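# Place syringe and funnel on the mat as pictured

## Task

Set both the syringe and the funnel down so each lies at rest with the orientation shown in the reference image "manual"; both must sit entirely on the mat, no other object may be on the mat, and nothing may end up tipped over.

## Robot and tools

Robot: one UR7e-type arm with a Robotiq 2F-85 two-finger gripper and a wrist camera. Fixed cameras cam_high and cam_low view the table; cam_wrist rides on the hand. Images are 896x504.

Frames: every hand pose, velocity, target and camera pose is in the arm's base frame. That base sits at (0, 0, +0.288) m in the scene frame and is slightly tilted; the base-frame up direction is (-0.065, +0.050, +0.997). In the scene frame z is up from the table top and +y is left when looking along +x. On the gripper, fingers point along its +z, close along its y, and a block juts about 10 cm toward its +x. end_effector_position is the point between the pads when closed; fingertips extend about 19 mm past it closed, 6 mm when fully open.

A row (used by every moving tool) is 10 numbers in this order: x, y, z (metres, absolute position of the hand), qw, qx, qy, qz (absolute orientation quaternion, w first), then position, force_limit, speed for the gripper, each from -1 to 1. These are absolute poses in the base frame, not offsets. Gripper position +1 = open 85 mm, about -0.8 = pads touching, -1 = close until blocked. force_limit and speed set grip strength and finger speed (about 20 mm/s at -1, 85 at 0, 150 at +1); both begin at +1. To keep the gripper unchanged, resend the same three numbers; 0 is a real command.

execute_actions(actions, cameras): actions is a list of actions; each action is a list of up to 15 rows, one per 1/30 s step, the last row repeated to fill 15. An action is rejected if its target lies more than 0.6 m, along any gripper axis, from where the hand was when the action began. Send the orientation in every row to hold it. Empty actions list returns all camera images. cameras: list of names, ["all"], or [] for none.

move(target, speed, blend, stop_force, zero, blocking, cameras): straight-line path to one row or a list of up to 15 rows (no 0.6 m limit). speed in m/s, 0.002 to 3.6, default 0.25 (turn rate up to twice that in rad/s), single or per target. blend in m rounds corners in a list; 0 stops at each. stop_force in N, 3 to 120, ends the path on felt push along the travel direction; leave it out when moving away from a contact; not allowed with blocking=false. zero (default true) re-zeroes before the move. blocking=false returns after 0.5 s while the path continues; a new move replaces it. Result ends with a move: line: done (within 3 mm and 2 degrees), off_target, moving, held, fault, plus limits=paced (pose clipped) or limits=held (steps withheld). done does not prove nothing was touched.

wait(seconds 0 to 10), stop() (brakes a running move; fingers continue), zoom_image(camera, region [x0,y0,x1,y1] pixels, max 504x504) on the newest image of cam_high, cam_low or cam_wrist, show_instructions() (reference images), zero_wrist_force(), read_manual(section), finished_scene(scene 1 or 2), which is irreversible and must end each scene.

Results: hand pose and velocities in base frame; Hand target (where the arm is being driven); Tool commands; Joint positions and torques (torque includes arm weight, positive toward larger angle); Wrist force/torque along gripper axes plus the peak since last shown; position_measured in counts (3 open, 78 about 60 mm, 130 about 40 mm, 180 about 20 mm, 230 closed); object_status 0 moving, 1 blocked while opening, 2 blocked while closing (a grip), 3 reached target or fully closed. After a grip, confirm status 2. Changing position by at least 0.01 is needed for new force_limit or speed to apply. Possible MOTOR HOT or OVER-TEMPERATURE FAULT lines.

Limits: orientation is clipped to 32 degrees from the current one each step; the arm may lag, overshoot fast moves, and change posture if paths pass near its base, so route around it. Contact torque limits: 135 N m for the three big joints, 25.2 N m for wrist joints; a net outside force near 150 N causes a 10 s fault stop. The arm is stiff: aiming even slightly beyond a firm contact can fault. Approach slowly with stop_force, avoid hard grips on parts still resting on the table, avoid fast swings with a load, and release before recovering from a force fault. Never drop parts from height, never let go while they move, knock nothing over and keep everything on the table; a part off the table fails the scene. Loose objects may occasionally get nudged by outside pushes.

Each tool is called after "Emit:" by a JSON object that holds its "fn" and its "kwargs".

Reference images:

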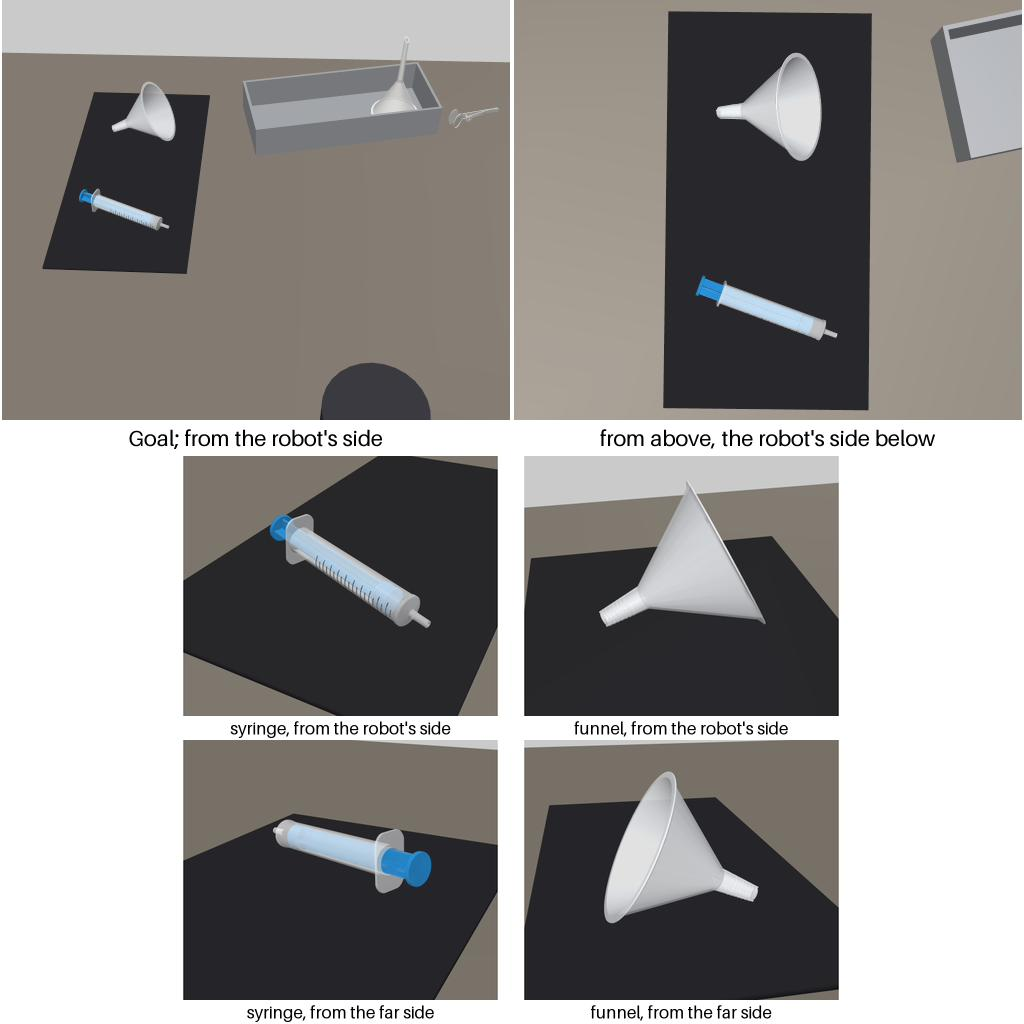

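## Session

Emit:
{"fn": "execute_actions", "kwargs": {"actions": []}}

Scene clock: 0.00 s.
end_effector_position=(+0.0868, -0.3392, +0.0743) position_measured=3 object_status=3 end_effector_quat_wxyz=(-0.201, +0.927, -0.115, +0.295)
Joint positions: [-2.048 -1.503 2.235 -1.673 -1.173 1.209]
Joint velocities: within noise
Joint torques (N m): no reading
Motor temperatures (°C): [28 36 37 38 55 40]
Wrist force (N): no reading
Wrist torque (N m): no reading
Wrist force, peak (N): no reading
Hand target: +0.0868, -0.3392, +0.0743; -0.201, +0.927, -0.115, +0.295
Tool commands: gripper/position=+1.0 gripper/force_limit=+1.0 gripper/speed=+1.0

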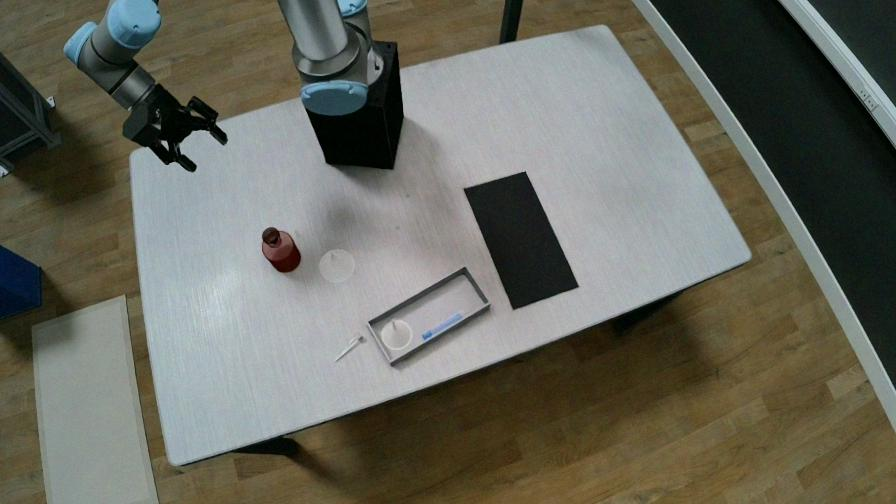

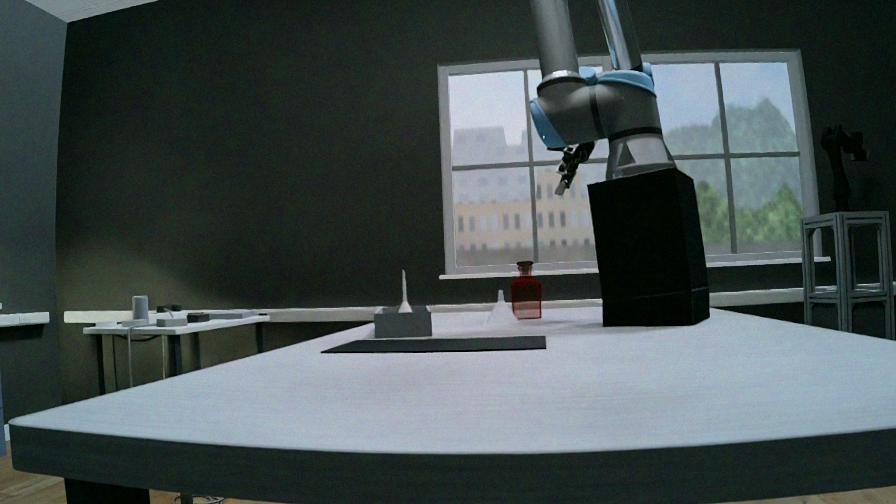

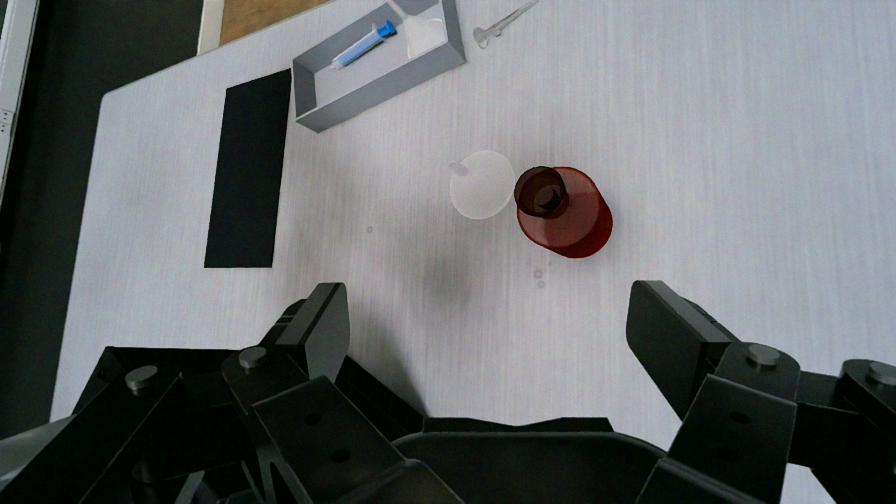

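Emit:
{"fn": "zoom_image", "kwargs": {"camera": "cam_high", "region": [230, 200, 510, 380]}}

Emit:
{"fn": "zoom_image", "kwargs": {"camera": "cam_high", "region": [430, 160, 590, 320]}}

Emit:
{"fn": "zoom_image", "kwargs": {"camera": "cam_wrist", "region": [270, 0, 630, 270]}}

Emit:
{"fn": "zoom_image", "kwargs": {"camera": "cam_low", "region": [310, 240, 560, 370]}}

Scaled by 1.800 from the camera's 896x504 image, which has a finer 1280x720 frame.

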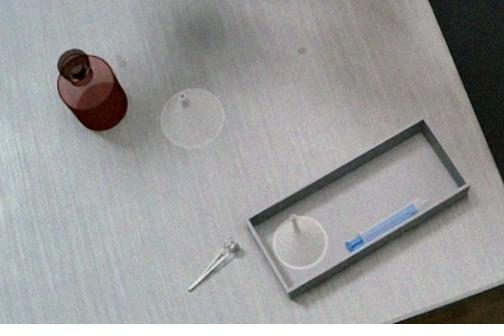

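Scaled by 3.150 from the camera's 896x504 image, which has a finer 1280x720 frame.

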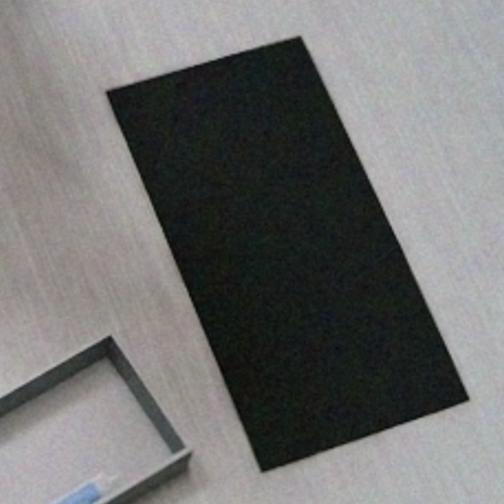

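Scaled by 1.400 from the camera's 896x504 image, which has a finer 1280x720 frame.

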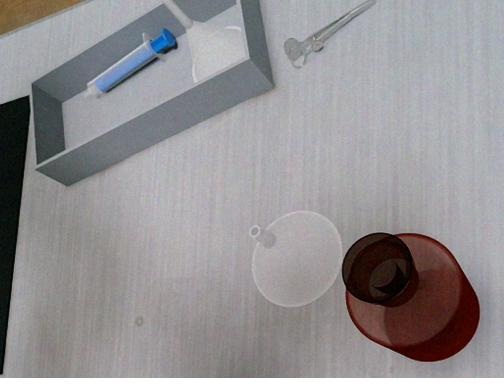

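Scaled by 2.016 from the camera's 896x504 image, which has a finer 1280x720 frame.

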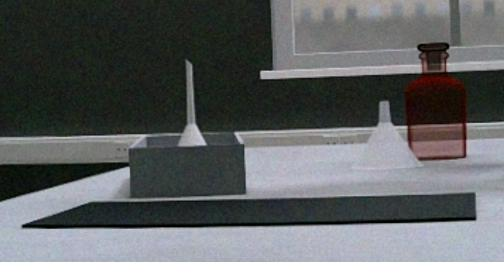

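Emit:
{"fn": "zoom_image", "kwargs": {"camera": "cam_low", "region": [470, 275, 534, 335]}}

Emit:
{"fn": "zoom_image", "kwargs": {"camera": "cam_high", "region": [360, 260, 500, 370]}}

Emit:
{"fn": "zoom_image", "kwargs": {"camera": "cam_wrist", "region": [280, 0, 480, 150]}}

Scaled by 7.875 from the camera's 896x504 image, which has a finer 1280x720 frame.

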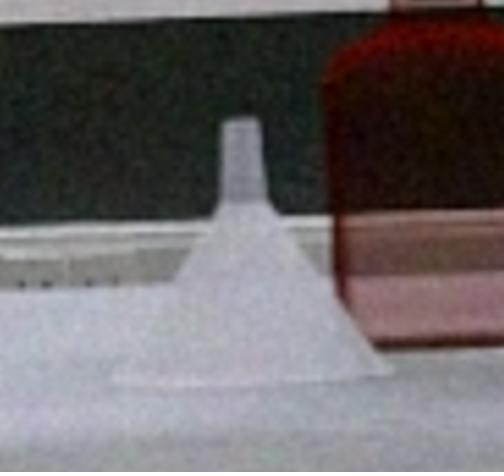

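Scaled by 3.600 from the camera's 896x504 image, which has a finer 1280x720 frame.

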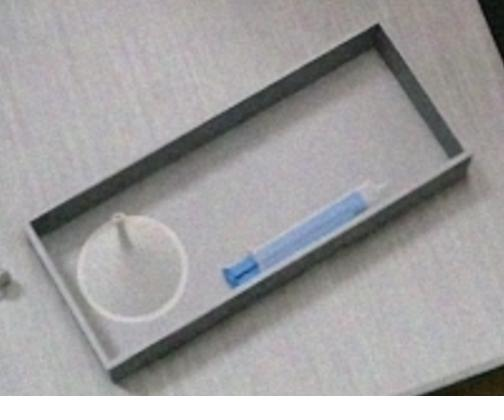

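Scaled by 2.520 from the camera's 896x504 image, which has a finer 1280x720 frame.

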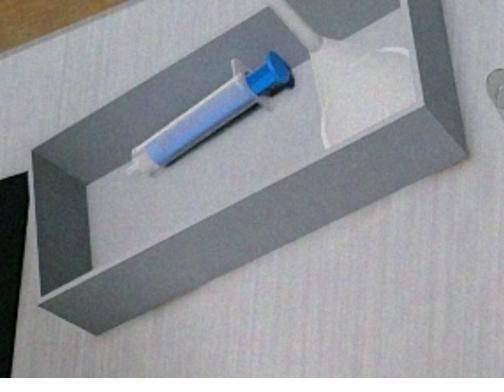

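Emit:
{"fn": "move", "kwargs": {"target": [0.5014, -0.0506, -0.0027, 0.0410, 0.7124, 0.7003, 0.0055, 0.2, -1, -0.5], "speed": 0.5, "cameras": ["cam_wrist"]}}

Emit:
{"fn": "zoom_image", "kwargs": {"camera": "cam_wrist", "region": [200, 0, 700, 330]}}

Scene clock: 7.00 s.
end_effector_position=(+0.5013, -0.0506, -0.0027) position_measured=104 object_status=3 end_effector_quat_wxyz=(+0.041, +0.713, +0.700, +0.006)
Joint positions: [-0.355 -1.237 2.185 -2.598 -1.595 1.232]
Joint torques (N m): [12.98 -25.43 -23.37 0.04 -1.97 1.5]
Motor temperatures (°C): [28 36 37 38 55 40]
Wrist force (N): [-0.7 -0.6 0.8]
Wrist torque (N m): [-0.09 0.11 -0.01]
Wrist force, peak (N): [-1.0 -0.6 0.8]
Hand target: +0.5014, -0.0506, -0.0027; +0.041, +0.713, +0.700, +0.006
Off the commanded pose: 0.000 m, 0 deg.
move: done
camera_calibration:
cam_wrist: T_world_to_cam=[[0.997304, -0.0284442, 0.0676415, -0.492178], [-0.0517785, -0.925967, 0.374038, -0.00204573], [0.0519945, -0.376532, -0.924943, 0.0814517], [0, 0, 0, 1]] pos_world=[0.48651, 0.0147753, 0.109395]
Images, in order (width x height): cam_wrist 896x504.

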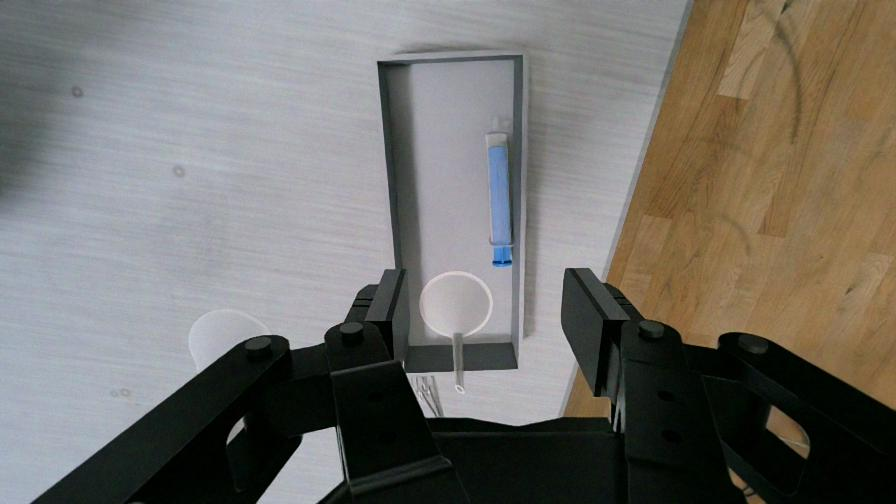

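Scaled by 1.008 from the camera's 896x504 image, which has a finer 1280x720 frame.

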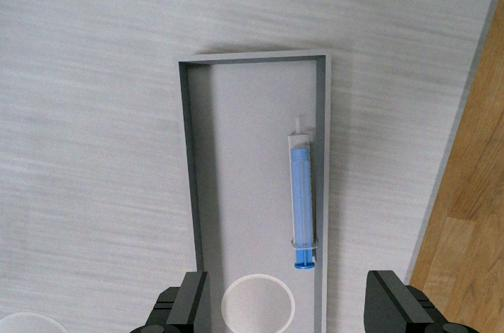

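Emit:
{"fn": "zoom_image", "kwargs": {"camera": "cam_wrist", "region": [460, 90, 560, 280]}}

Scaled by 2.653 from the camera's 896x504 image, which has a finer 1280x720 frame.

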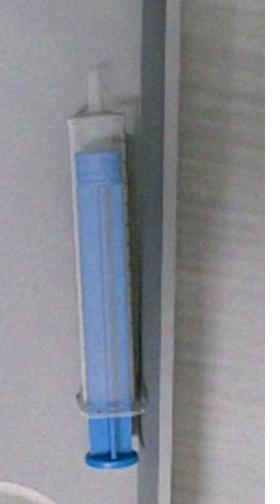

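Emit:
{"fn": "move", "kwargs": {"target": [0.5415, -0.0654, -0.18, 0.0410, 0.7124, 0.7003, 0.0055, -1, -1, 0], "speed": 0.2, "cameras": ["cam_wrist"]}}

Scene clock: 9.80 s.
end_effector_position=(+0.5414, -0.0654, -0.1798) position_measured=232 object_status=3 end_effector_quat_wxyz=(+0.041, +0.713, +0.700, +0.006)
Joint positions: [-0.355 -0.738 2.061 -2.972 -1.596 1.232]
Joint torques (N m): [12.98 -36.71 -15.55 -4.94 -2.08 1.74]
Motor temperatures (°C): [28 36 37 38 55 40]
Wrist force (N): [-0.9 -0.5 0.7]
Wrist torque (N m): [-0.09 0.14 -0.03]
Wrist force, peak (N): [-0.9 -0.3 1.9]
Hand target: +0.5415, -0.0654, -0.1800; +0.041, +0.713, +0.700, +0.006
Off the commanded pose: 0.000 m, 0 deg.
move: done
camera_calibration:
cam_wrist: T_world_to_cam=[[0.997325, -0.0281831, 0.0674401, -0.52063], [-0.0514728, -0.925891, 0.374268, 0.0524613], [0.0518941, -0.376738, -0.924865, -0.0900474], [0, 0, 0, 1]] pos_world=[0.526611, -0.0000237409, -0.067805]
Images, in order (width x height): cam_wrist 896x504.

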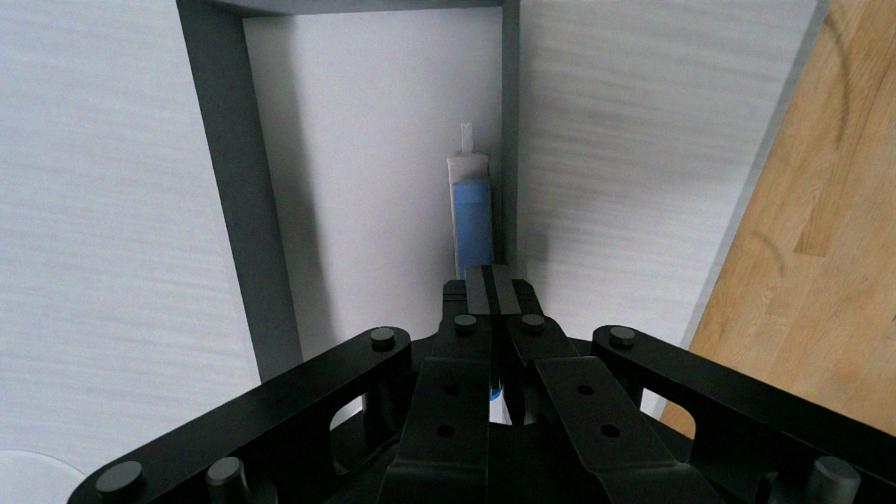

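Emit:
{"fn": "move", "kwargs": {"target": [[0.5433, -0.0669, -0.2079, 0.0410, 0.7124, 0.7003, 0.0055, -1, -1, 0],[0.5445, -0.0678, -0.2279, 0.0410, 0.7124, 0.7003, 0.0055, -1, -1, 0]], "speed": [0.06, 0.01], "stop_force": 4, "cameras": ["cam_wrist"]}}

Scene clock: 11.87 s.
end_effector_position=(+0.5425, -0.0664, -0.1993) position_measured=232 object_status=3 end_effector_quat_wxyz=(+0.041, +0.713, +0.700, +0.005)
Joint positions: [-0.356 -0.687 2.044 -3.006 -1.596 1.231]
Joint torques (N m): [14.43 -55.28 0.63 -0.78 3.09 0.9]
Motor temperatures (°C): [28 36 37 38 55 40]
Wrist force (N): [-2.1 -5.4 -0.2]
Wrist torque (N m): [-0.12 0.08 0.08]
Wrist force, peak (N): [-2.5 -26.1 -15.6]
Hand target: +0.5425, -0.0664, -0.1993; +0.041, +0.713, +0.700, +0.005
Off the commanded pose: 0.029 m, 0 deg.
move: contact; path passed 0 of 2 targets
camera_calibration:
cam_wrist: T_world_to_cam=[[0.997341, -0.0281694, 0.0672191, -0.520468], [-0.0513774, -0.92589, 0.374283, 0.0588414], [0.0516942, -0.376741, -0.924875, -0.108412], [0, 0, 0, 1]] pos_world=[0.527711, -0.00102371, -0.0873053]
Images, in order (width x height): cam_wrist 896x504.

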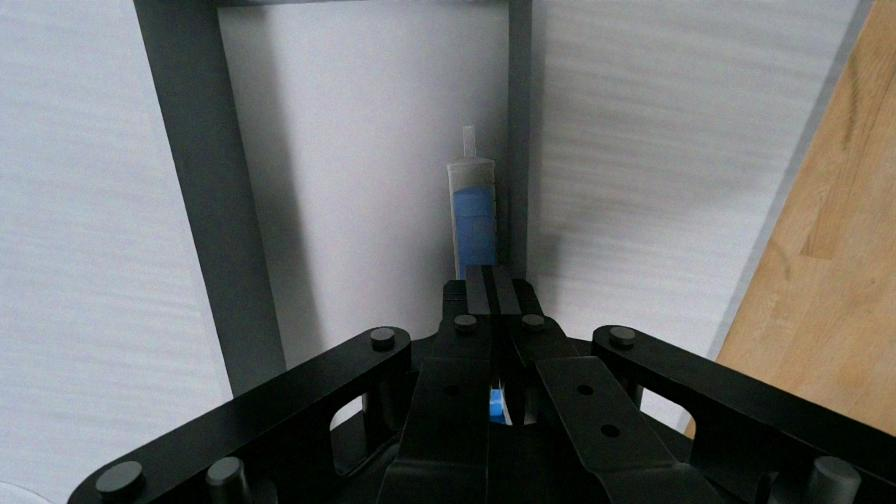

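Emit:
{"fn": "move", "kwargs": {"target": [0.5352, -0.0659, -0.189, 0.0410, 0.7124, 0.7003, 0.0055, -1, -1, 0], "speed": 0.1}}

Emit:
{"fn": "move", "kwargs": {"target": [0.5379, -0.068, -0.2309, 0.0410, 0.7124, 0.7003, 0.0055, -1, -1, 0], "speed": 0.012, "stop_force": 4, "cameras": ["cam_wrist"]}}

Scene clock: 13.10 s.
end_effector_position=(+0.5353, -0.0659, -0.1891) position_measured=232 object_status=3 end_effector_quat_wxyz=(+0.041, +0.713, +0.700, +0.005)
Joint positions: [-0.36 -0.718 2.072 -3.004 -1.595 1.227]
Joint torques (N m): [-8.9 -52.73 2.96 -0.11 2.14 -2.12]
Motor temperatures (°C): [28 36 37 38 55 40]
Wrist force (N): [-0.5 -1.0 0.7]
Wrist torque (N m): [-0.16 0.07 0.10]
Wrist force, peak (N): [-2.3 -5.7 -0.3]
Hand target: +0.5352, -0.0659, -0.1890; +0.041, +0.713, +0.700, +0.006
Off the commanded pose: 0.000 m, 0 deg.
move: done

Scene clock: 16.40 s.
end_effector_position=(+0.5368, -0.0672, -0.2146) position_measured=232 object_status=3 end_effector_quat_wxyz=(+0.041, +0.713, +0.700, +0.006)
Joint positions: [-0.362 -0.651 2.047 -3.046 -1.595 1.225]
Joint torques (N m): [-3.52 -52.88 4.64 0.27 -0.47 -0.45]
Motor temperatures (°C): [28 36 37 38 55 40]
Wrist force (N): [-0.2 -0.9 -3.0]
Wrist torque (N m): [-0.14 0.06 0.10]
Wrist force, peak (N): [0.9 -1.1 -11.0]
Hand target: +0.5368, -0.0672, -0.2146; +0.041, +0.713, +0.700, +0.006
Off the commanded pose: 0.016 m, 0 deg.
move: contact
camera_calibration:
cam_wrist: T_world_to_cam=[[0.99732, -0.0282753, 0.0674778, -0.513746], [-0.0515723, -0.925888, 0.374262, 0.0635963], [0.0518946, -0.376739, -0.924865, -0.12258], [0, 0, 0, 1]] pos_world=[0.522011, -0.00182389, -0.102505]
Images, in order (width x height): cam_wrist 896x504.

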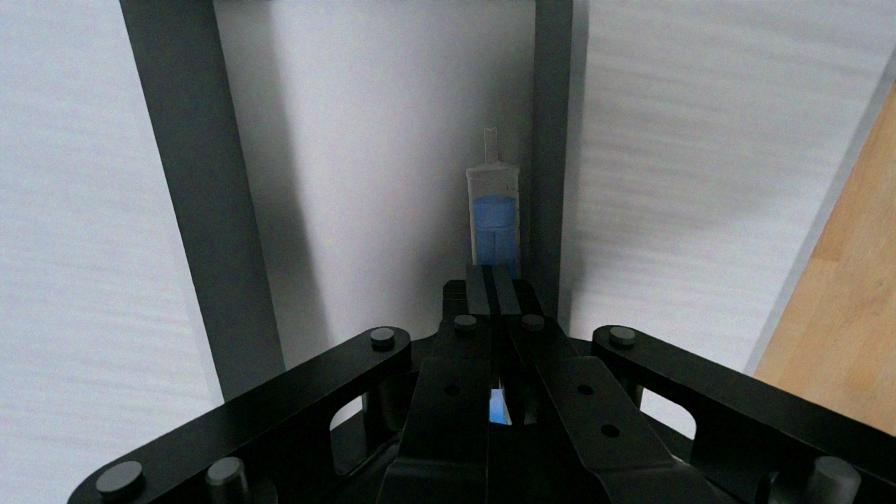

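Emit:
{"fn": "move", "kwargs": {"target": [0.5148, -0.0672, -0.2162, 0.0410, 0.7124, 0.7003, 0.0055, -1, -1, 0], "speed": 0.04, "cameras": ["cam_wrist"]}}

Scene clock: 17.60 s.
end_effector_position=(+0.5149, -0.0672, -0.2162) position_measured=232 object_status=3 end_effector_quat_wxyz=(+0.041, +0.713, +0.700, +0.005)
Joint positions: [-0.378 -0.655 2.107 -3.102 -1.594 1.209]
Joint torques (N m): [-6.67 -53.33 6.23 -5.17 2.37 -2.17]
Motor temperatures (°C): [28 36 37 38 55 40]
Wrist force (N): [-0.3 -0.7 0.6]
Wrist torque (N m): [-0.11 0.05 0.11]
Wrist force, peak (N): [-0.1 -1.0 -5.1]
Hand target: +0.5148, -0.0672, -0.2162; +0.041, +0.713, +0.700, +0.005
Off the commanded pose: 0.000 m, 0 deg.
move: done
camera_calibration:
cam_wrist: T_world_to_cam=[[0.997325, -0.0281831, 0.0674401, -0.491804], [-0.0514728, -0.925891, 0.374268, 0.0630166], [0.0518941, -0.376738, -0.924865, -0.122923], [0, 0, 0, 1]] pos_world=[0.500111, -0.00182374, -0.104105]
Images, in order (width x height): cam_wrist 896x504.

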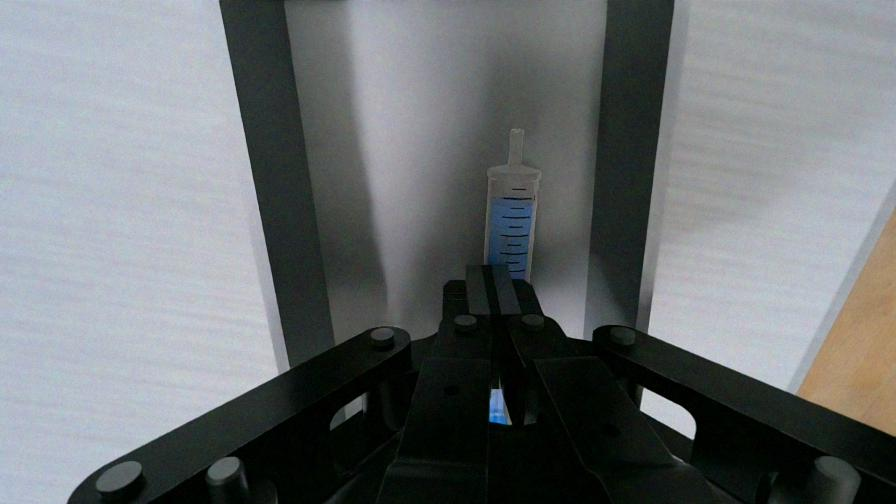

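Emit:
{"fn": "move", "kwargs": {"target": [0.50, -0.067, -0.09, 0.0410, 0.7124, 0.7003, 0.0055, 0.2, -1, 0], "speed": 0.2, "cameras": ["cam_wrist"]}}

Emit:
{"fn": "zoom_image", "kwargs": {"camera": "cam_wrist", "region": [430, 80, 580, 330]}}

Emit:
{"fn": "show_instructions", "kwargs": {}}

Scene clock: 19.17 s.
end_effector_position=(+0.5000, -0.0670, -0.0901) position_measured=104 object_status=3 end_effector_quat_wxyz=(+0.041, +0.713, +0.700, +0.006)
Joint positions: [-0.389 -1.013 2.21 -2.847 -1.593 1.198]
Joint torques (N m): [-8.76 -45.99 -0.52 -0.12 2.09 -2.13]
Motor temperatures (°C): [28 36 37 38 55 40]
Wrist force (N): [-0.5 -1.0 0.6]
Wrist torque (N m): [-0.15 0.08 0.11]
Wrist force, peak (N): [-0.5 -0.7 1.9]
Hand target: +0.5000, -0.0670, -0.0900; +0.041, +0.713, +0.700, +0.006
Off the commanded pose: 0.000 m, 0 deg.
move: done
camera_calibration:
cam_wrist: T_world_to_cam=[[0.99732, -0.0282779, 0.0674789, -0.485433], [-0.0515752, -0.925888, 0.374262, 0.0153268], [0.0518946, -0.376739, -0.924865, -0.00554159], [0, 0, 0, 1]] pos_world=[0.485211, -0.00162389, 0.0218951]
Images, in order (width x height): cam_wrist 896x504.

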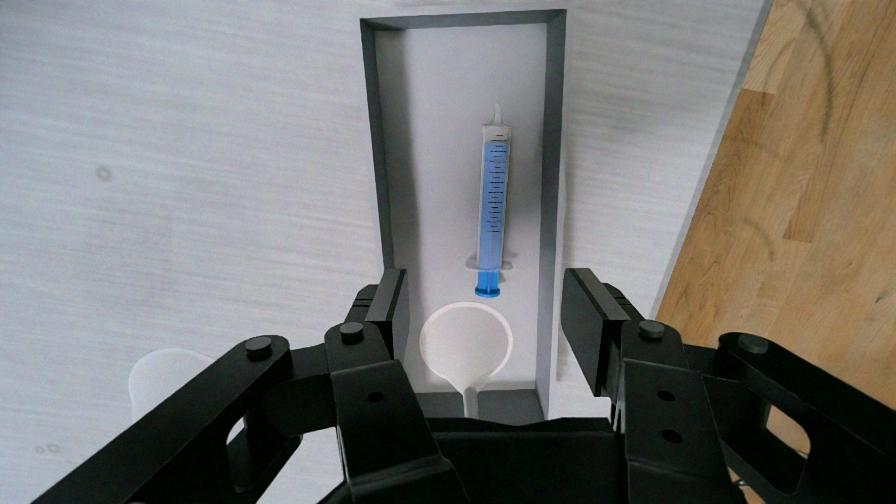

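Scaled by 2.016 from the camera's 896x504 image, which has a finer 1280x720 frame.

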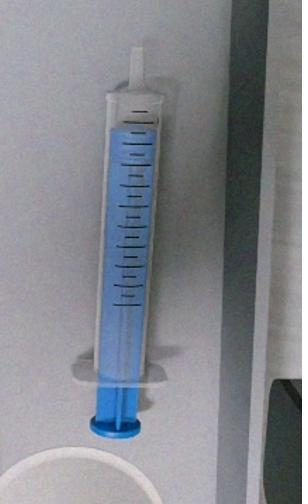

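Reference images for this scene: manual.

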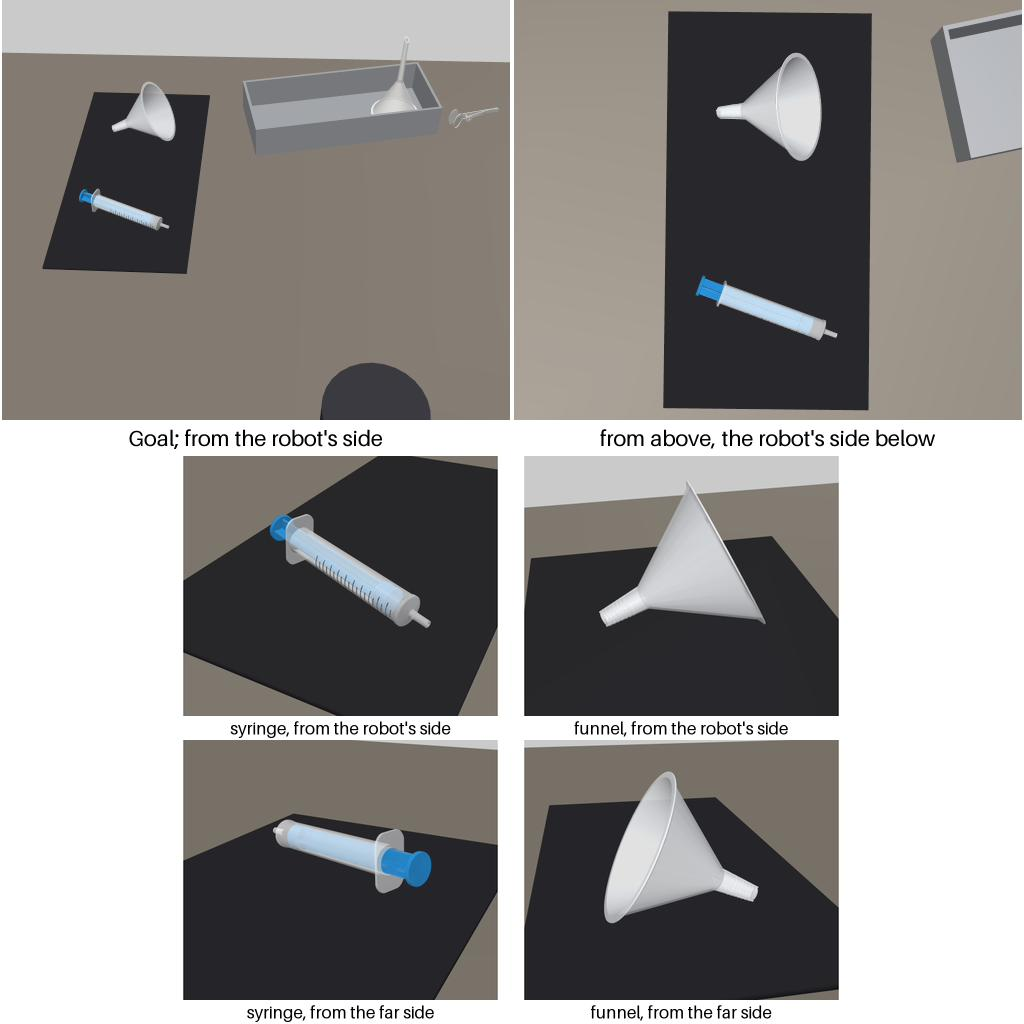

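Emit:
{"fn": "move", "kwargs": {"target": [[0.5174, -0.0727, -0.1512, 0.0409, 0.7239, 0.6884, 0.0061, -0.2, -1, -0.5],[0.5224, -0.0766, -0.2264, 0.0409, 0.7239, 0.6884, 0.0061, -0.2, -1, -0.5]], "speed": [0.2,0.08], "cameras": ["cam_wrist"]}}

Scene clock: 23.57 s.
end_effector_position=(+0.5224, -0.0766, -0.2262) position_measured=154 object_status=3 end_effector_quat_wxyz=(+0.041, +0.724, +0.689, +0.006)
Joint positions: [-0.39 -0.625 2.074 -3.099 -1.593 1.231]
Joint torques (N m): [-7.92 -36.98 -11.81 -5.18 2.36 -2.02]
Motor temperatures (°C): [28 36 37 38 55 40]
Wrist force (N): [-0.4 -0.7 0.7]
Wrist torque (N m): [-0.12 0.06 0.11]
Wrist force, peak (N): [-0.5 -0.7 1.6]
Hand target: +0.5224, -0.0766, -0.2264; +0.041, +0.724, +0.689, +0.006
Off the commanded pose: 0.000 m, 0 deg.
move: done
camera_calibration:
cam_wrist: T_world_to_cam=[[0.99574, -0.0612366, 0.0689282, -0.500199], [-0.0826226, -0.924429, 0.372296, 0.0744342], [0.040921, -0.376405, -0.925551, -0.130594], [0, 0, 0, 1]] pos_world=[0.509562, -0.0109777, -0.114105]
Images, in order (width x height): cam_wrist 896x504.

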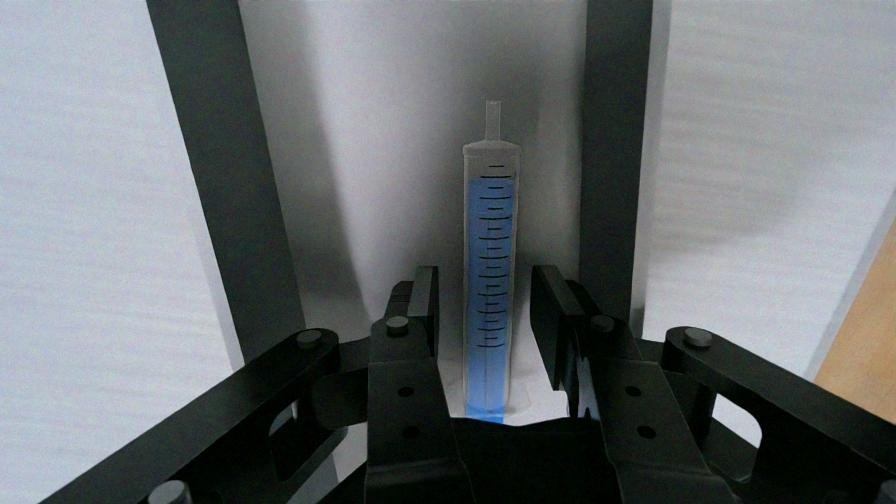

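Emit:
{"fn": "move", "kwargs": {"target": [[0.5224, -0.0766, -0.2264, 0.0409, 0.7239, 0.6884, 0.0061, -1, -1, -1],[0.5159, -0.0715, -0.1265, 0.0409, 0.7239, 0.6884, 0.0061, -1, -1, -1],[0.3749, 0.1818, -0.1232, 0.0177, -0.4506, 0.8915, -0.0374, -1, -1, -1]], "speed": [0.1,0.15,0.4], "blend": [0,0.03,0], "cameras": ["cam_wrist", "cam_low"]}}

Scene clock: 29.43 s.
end_effector_position=(+0.3749, +0.1818, -0.1232) position_measured=191 object_status=2 end_effector_quat_wxyz=(+0.018, -0.450, +0.892, -0.037)
Joint positions: [0.165 -0.983 2.426 -3.069 -1.632 -0.772]
Joint torques (N m): [13.33 -41.24 4.07 0.04 2.15 -2.14]
Motor temperatures (°C): [28 35 37 38 55 40]
Wrist force (N): [-0.4 -0.9 0.7]
Wrist torque (N m): [-0.15 0.06 0.12]
Wrist force, peak (N): [-0.4 -1.0 1.8]
Hand target: +0.3749, +0.1818, -0.1232; +0.018, -0.451, +0.892, -0.037
Off the commanded pose: 0.000 m, 0 deg.
move: done
camera_calibration:
cam_wrist: T_world_to_cam=[[-0.794553, 0.601628, -0.0820287, 0.18746], [0.548709, 0.769287, 0.327285, -0.287371], [0.260007, 0.215035, -0.941359, -0.1235], [0, 0, 0, 1]] pos_world=[0.338741, 0.134846, -0.00682893]
Images, in order (width x height): cam_low 896x504, cam_wrist 896x504.

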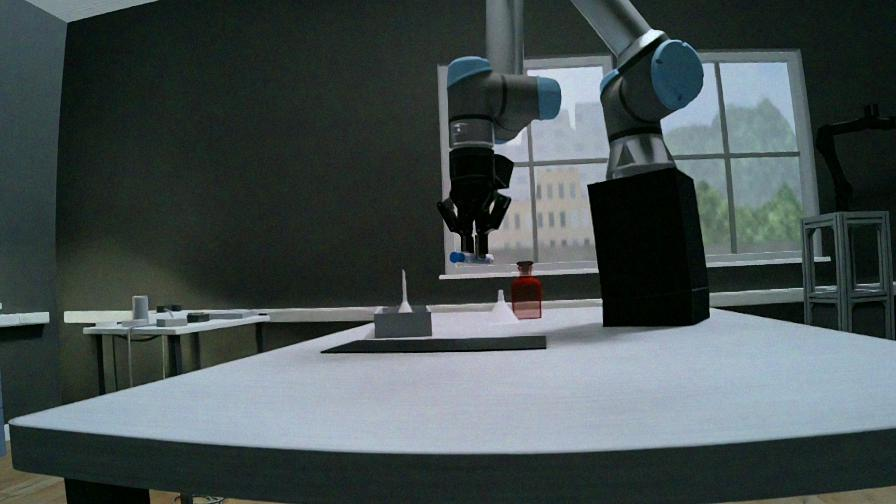

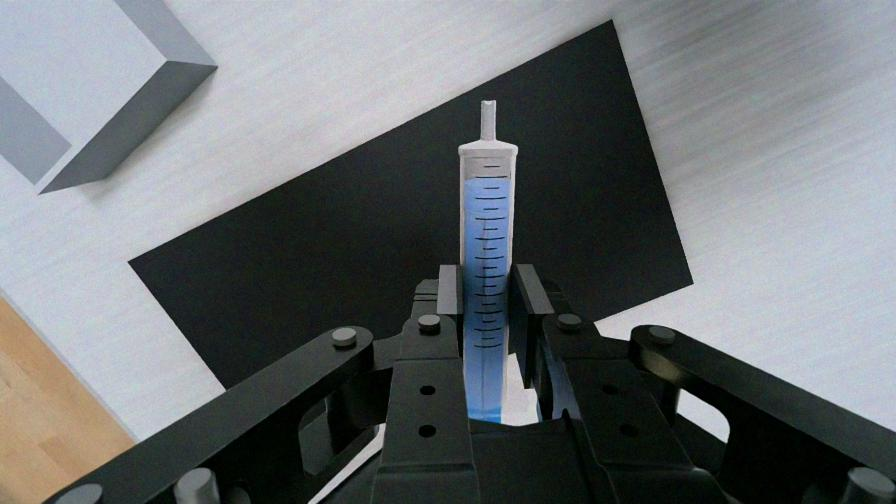

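Emit:
{"fn": "move", "kwargs": {"target": [0.3764, 0.1954, -0.2421, 0.0177, -0.4506, 0.8915, -0.0374, -1, -1, -1], "speed": 0.15}}

Emit:
{"fn": "move", "kwargs": {"target": [0.3777, 0.1944, -0.2621, 0.0177, -0.4506, 0.8915, -0.0374, -1, -1, -1], "speed": 0.01, "stop_force": 3}}

Scene clock: 31.33 s.
end_effector_position=(+0.3764, +0.1954, -0.2420) position_measured=191 object_status=2 end_effector_quat_wxyz=(+0.018, -0.451, +0.892, -0.037)
Joint positions: [0.199 -0.582 2.309 -3.351 -1.633 -0.739]
Joint torques (N m): [14.13 -30.84 -5.2 -5.45 -2.26 1.42]
Motor temperatures (°C): [28 35 37 38 55 40]
Wrist force (N): [-0.6 -0.8 0.7]
Wrist torque (N m): [-0.13 0.09 -0.03]
Wrist force, peak (N): [-0.4 -0.8 1.7]
Hand target: +0.3764, +0.1954, -0.2421; +0.018, -0.451, +0.892, -0.037
Off the commanded pose: 0.000 m, 0 deg.
move: done

Scene clock: 33.20 s.
end_effector_position=(+0.3769, +0.1950, -0.2494) position_measured=191 object_status=2 end_effector_quat_wxyz=(+0.018, -0.451, +0.892, -0.037)
Joint positions: [0.198 -0.559 2.299 -3.364 -1.633 -0.74]
Joint torques (N m): [9.17 -47.23 10.89 0.51 0.72 0.63]
Motor temperatures (°C): [28 35 37 38 55 40]
Wrist force (N): [-0.5 -1.0 -1.7]
Wrist torque (N m): [-0.18 0.06 0.08]
Wrist force, peak (N): [-0.7 -0.4 -4.6]
Hand target: +0.3769, +0.1950, -0.2494; +0.018, -0.451, +0.892, -0.037
Off the commanded pose: 0.013 m, 0 deg.
move: contact

Emit:
{"fn": "move", "kwargs": {"target": [[0.3769, 0.1950, -0.2494, 0.0177, -0.4506, 0.8915, -0.0374, -0.2, -1, -1],[0.3704, 0.2000, -0.1494, 0.0177, -0.4506, 0.8915, -0.0374, -0.2, -1, -1]], "speed": [0.1, 0.15], "cameras": ["cam_wrist"]}}

Emit:
{"fn": "zoom_image", "kwargs": {"camera": "cam_wrist", "region": [370, 70, 620, 430]}}

Scene clock: 35.80 s.
end_effector_position=(+0.3704, +0.2000, -0.1495) position_measured=154 object_status=3 end_effector_quat_wxyz=(+0.018, -0.451, +0.892, -0.037)
Joint positions: [0.213 -0.89 2.4 -3.134 -1.634 -0.724]
Joint torques (N m): [13.31 -42.88 6.42 -0.16 -2.14 1.44]
Motor temperatures (°C): [28 35 37 38 55 40]
Wrist force (N): [-0.6 -0.8 0.7]
Wrist torque (N m): [-0.12 0.08 -0.03]
Wrist force, peak (N): [-0.7 -0.9 -1.8]
Hand target: +0.3704, +0.2000, -0.1494; +0.018, -0.451, +0.892, -0.037
Off the commanded pose: 0.000 m, 0 deg.
move: done
camera_calibration:
cam_wrist: T_world_to_cam=[[-0.794862, 0.601215, -0.0820627, 0.170942], [0.548308, 0.769584, 0.32726, -0.290206], [0.259908, 0.215131, -0.941364, -0.150983], [0, 0, 0, 1]] pos_world=[0.33424, 0.153046, -0.033129]
Images, in order (width x height): cam_wrist 896x504.

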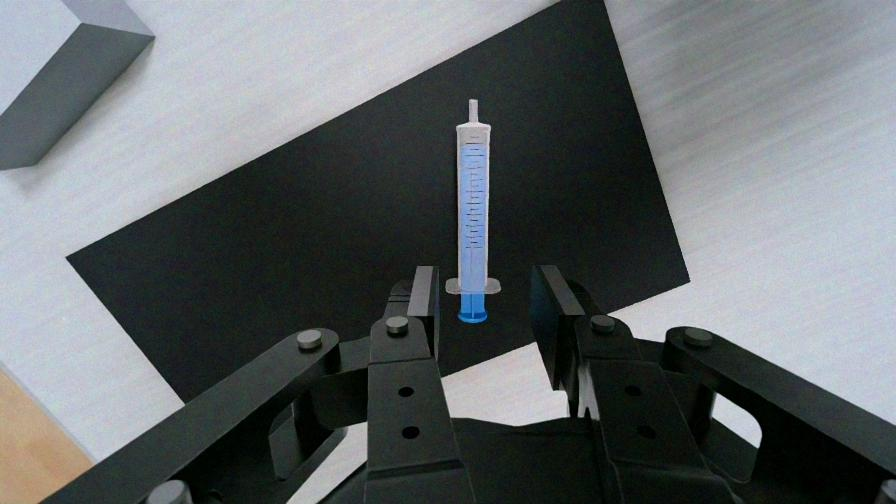

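Scaled by 1.400 from the camera's 896x504 image, which has a finer 1280x720 frame.

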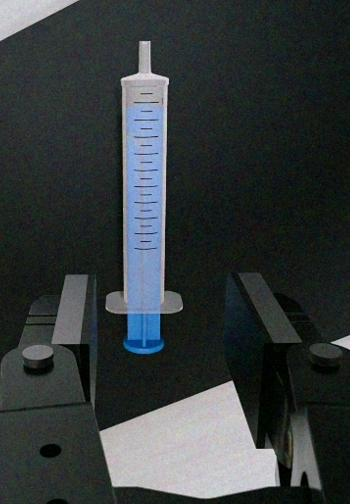

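Emit:
{"fn": "move", "kwargs": {"target": [0.3640, 0.1736, -0.2188, 0.0177, -0.4506, 0.8915, -0.0374, -1, -1, 0], "speed": 0.15}}

Emit:
{"fn": "move", "kwargs": {"target": [0.3660, 0.1721, -0.2487, 0.0177, -0.4506, 0.8915, -0.0374, -1, -1, 0], "speed": 0.01, "stop_force": 3, "cameras": ["cam_wrist"]}}

Scene clock: 37.37 s.
end_effector_position=(+0.3640, +0.1736, -0.2187) position_measured=232 object_status=3 end_effector_quat_wxyz=(+0.018, -0.451, +0.892, -0.037)
Joint positions: [0.148 -0.645 2.39 -3.373 -1.631 -0.789]
Joint torques (N m): [-7.4 -27.22 -5.31 -5.06 2.05 -2.16]
Motor temperatures (°C): [28 35 37 38 55 40]
Wrist force (N): [-0.5 -1.0 0.6]
Wrist torque (N m): [-0.16 0.07 0.12]
Wrist force, peak (N): [-0.2 -1.1 1.4]
Hand target: +0.3640, +0.1736, -0.2188; +0.018, -0.451, +0.892, -0.037
Off the commanded pose: 0.000 m, 0 deg.
move: done

Scene clock: 40.67 s.
end_effector_position=(+0.3654, +0.1725, -0.2401) position_measured=232 object_status=3 end_effector_quat_wxyz=(+0.018, -0.451, +0.892, -0.037)
Joint positions: [0.145 -0.574 2.362 -3.417 -1.63 -0.793]
Joint torques (N m): [11.59 -46.28 13.28 0.38 1.91 0.49]
Motor temperatures (°C): [28 35 37 38 55 40]
Wrist force (N): [-0.3 -1.0 -2.3]
Wrist torque (N m): [-0.14 0.06 0.12]
Wrist force, peak (N): [0.3 -1.2 -5.9]
Hand target: +0.3654, +0.1725, -0.2401; +0.018, -0.451, +0.892, -0.037
Off the commanded pose: 0.009 m, 0 deg.
move: contact
camera_calibration:
cam_wrist: T_world_to_cam=[[-0.794791, 0.601315, -0.0820195, 0.176115], [0.548411, 0.769505, 0.327272, -0.236729], [0.259908, 0.215132, -0.941364, -0.229081], [0, 0, 0, 1]] pos_world=[0.32934, 0.125546, -0.123729]
Images, in order (width x height): cam_wrist 896x504.

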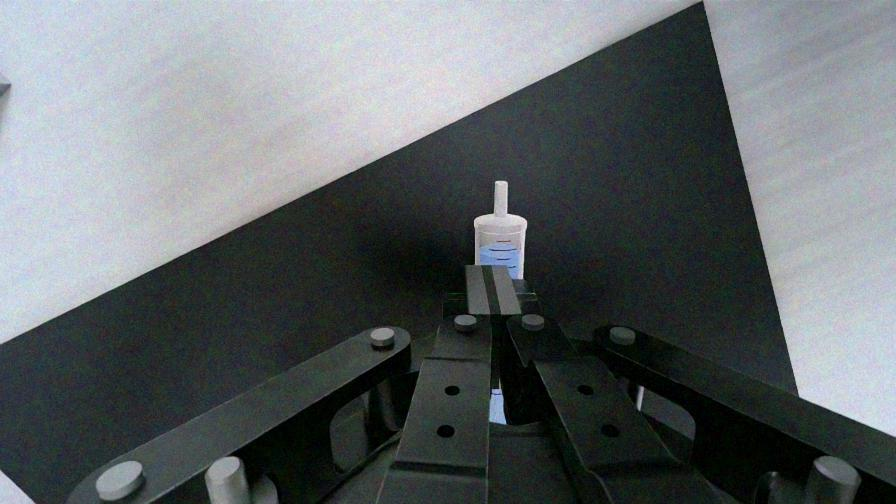

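Emit:
{"fn": "move", "kwargs": {"target": [[0.3429, 0.1891, -0.2424, 0.0177, -0.4506, 0.8915, -0.0374, -1, -1, 0],[0.3364, 0.1941, -0.1424, 0.0177, -0.4506, 0.8915, -0.0374, -1, -1, 0]], "speed": [0.03,0.15], "cameras": ["cam_wrist"]}}

Emit:
{"fn": "zoom_image", "kwargs": {"camera": "cam_wrist", "region": [370, 70, 620, 430]}}

Scene clock: 43.53 s.
end_effector_position=(+0.3364, +0.1941, -0.1425) position_measured=232 object_status=3 end_effector_quat_wxyz=(+0.018, -0.451, +0.892, -0.037)
Joint positions: [0.217 -0.92 2.491 -3.196 -1.634 -0.72]
Joint torques (N m): [13.51 -41.34 8.03 0.27 -2.28 1.58]
Motor temperatures (°C): [28 35 37 38 55 40]
Wrist force (N): [-0.6 -1.1 0.6]
Wrist torque (N m): [-0.17 0.08 -0.03]
Wrist force, peak (N): [4.4 -1.8 -14.2]
Hand target: +0.3364, +0.1941, -0.1424; +0.018, -0.451, +0.892, -0.037
Off the commanded pose: 0.000 m, 0 deg.
move: done
camera_calibration:
cam_wrist: T_world_to_cam=[[-0.794862, 0.601215, -0.0820627, 0.148038], [0.548308, 0.769584, 0.32726, -0.269314], [0.259908, 0.215131, -0.941364, -0.134287], [0, 0, 0, 1]] pos_world=[0.30024, 0.147146, -0.026129]
Images, in order (width x height): cam_wrist 896x504.

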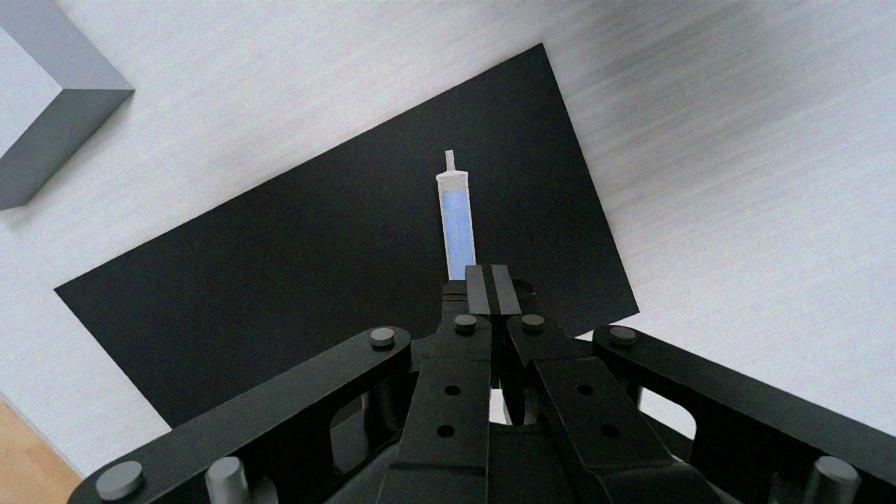

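Scaled by 1.400 from the camera's 896x504 image, which has a finer 1280x720 frame.

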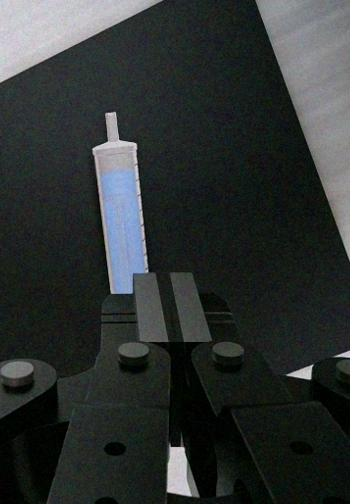

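Emit:
{"fn": "move", "kwargs": {"target": [0.40, 0.22, -0.06, 0.0177, -0.4506, 0.8915, -0.0374, 0.2, -1, 0], "speed": 0.25, "cameras": ["cam_wrist"]}}

Emit:
{"fn": "zoom_image", "kwargs": {"camera": "cam_wrist", "region": [400, 50, 600, 300]}}

Scene clock: 45.00 s.
end_effector_position=(+0.4000, +0.2200, -0.0600) position_measured=104 object_status=3 end_effector_quat_wxyz=(+0.018, -0.451, +0.892, -0.037)
Joint positions: [0.245 -1.152 2.314 -2.784 -1.636 -0.693]
Joint torques (N m): [13.26 -40.94 -19.45 -0.12 -2.31 1.66]
Motor temperatures (°C): [28 35 37 38 55 40]
Wrist force (N): [-0.3 -1.0 0.9]
Wrist torque (N m): [-0.17 0.04 -0.03]
Wrist force, peak (N): [-1.3 -1.7 -0.3]
Hand target: +0.4000, +0.2200, -0.0600; +0.018, -0.451, +0.892, -0.037
Off the commanded pose: 0.000 m, 0 deg.
move: done
camera_calibration:
cam_wrist: T_world_to_cam=[[-0.794858, 0.601218, -0.0820809, 0.189781], [0.548273, 0.769556, 0.327383, -0.351074], [0.259995, 0.215221, -0.94132, -0.0788702], [0, 0, 0, 1]] pos_world=[0.363839, 0.173046, 0.0562711]
Images, in order (width x height): cam_wrist 896x504.

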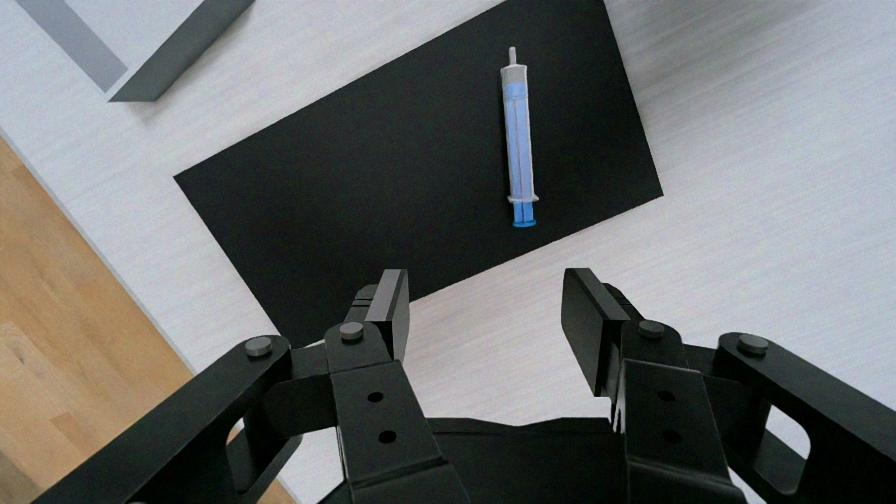

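Scaled by 2.016 from the camera's 896x504 image, which has a finer 1280x720 frame.

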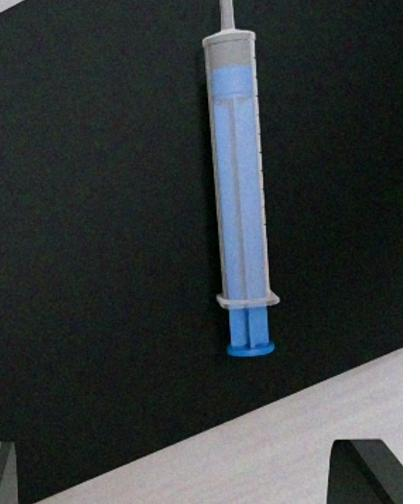

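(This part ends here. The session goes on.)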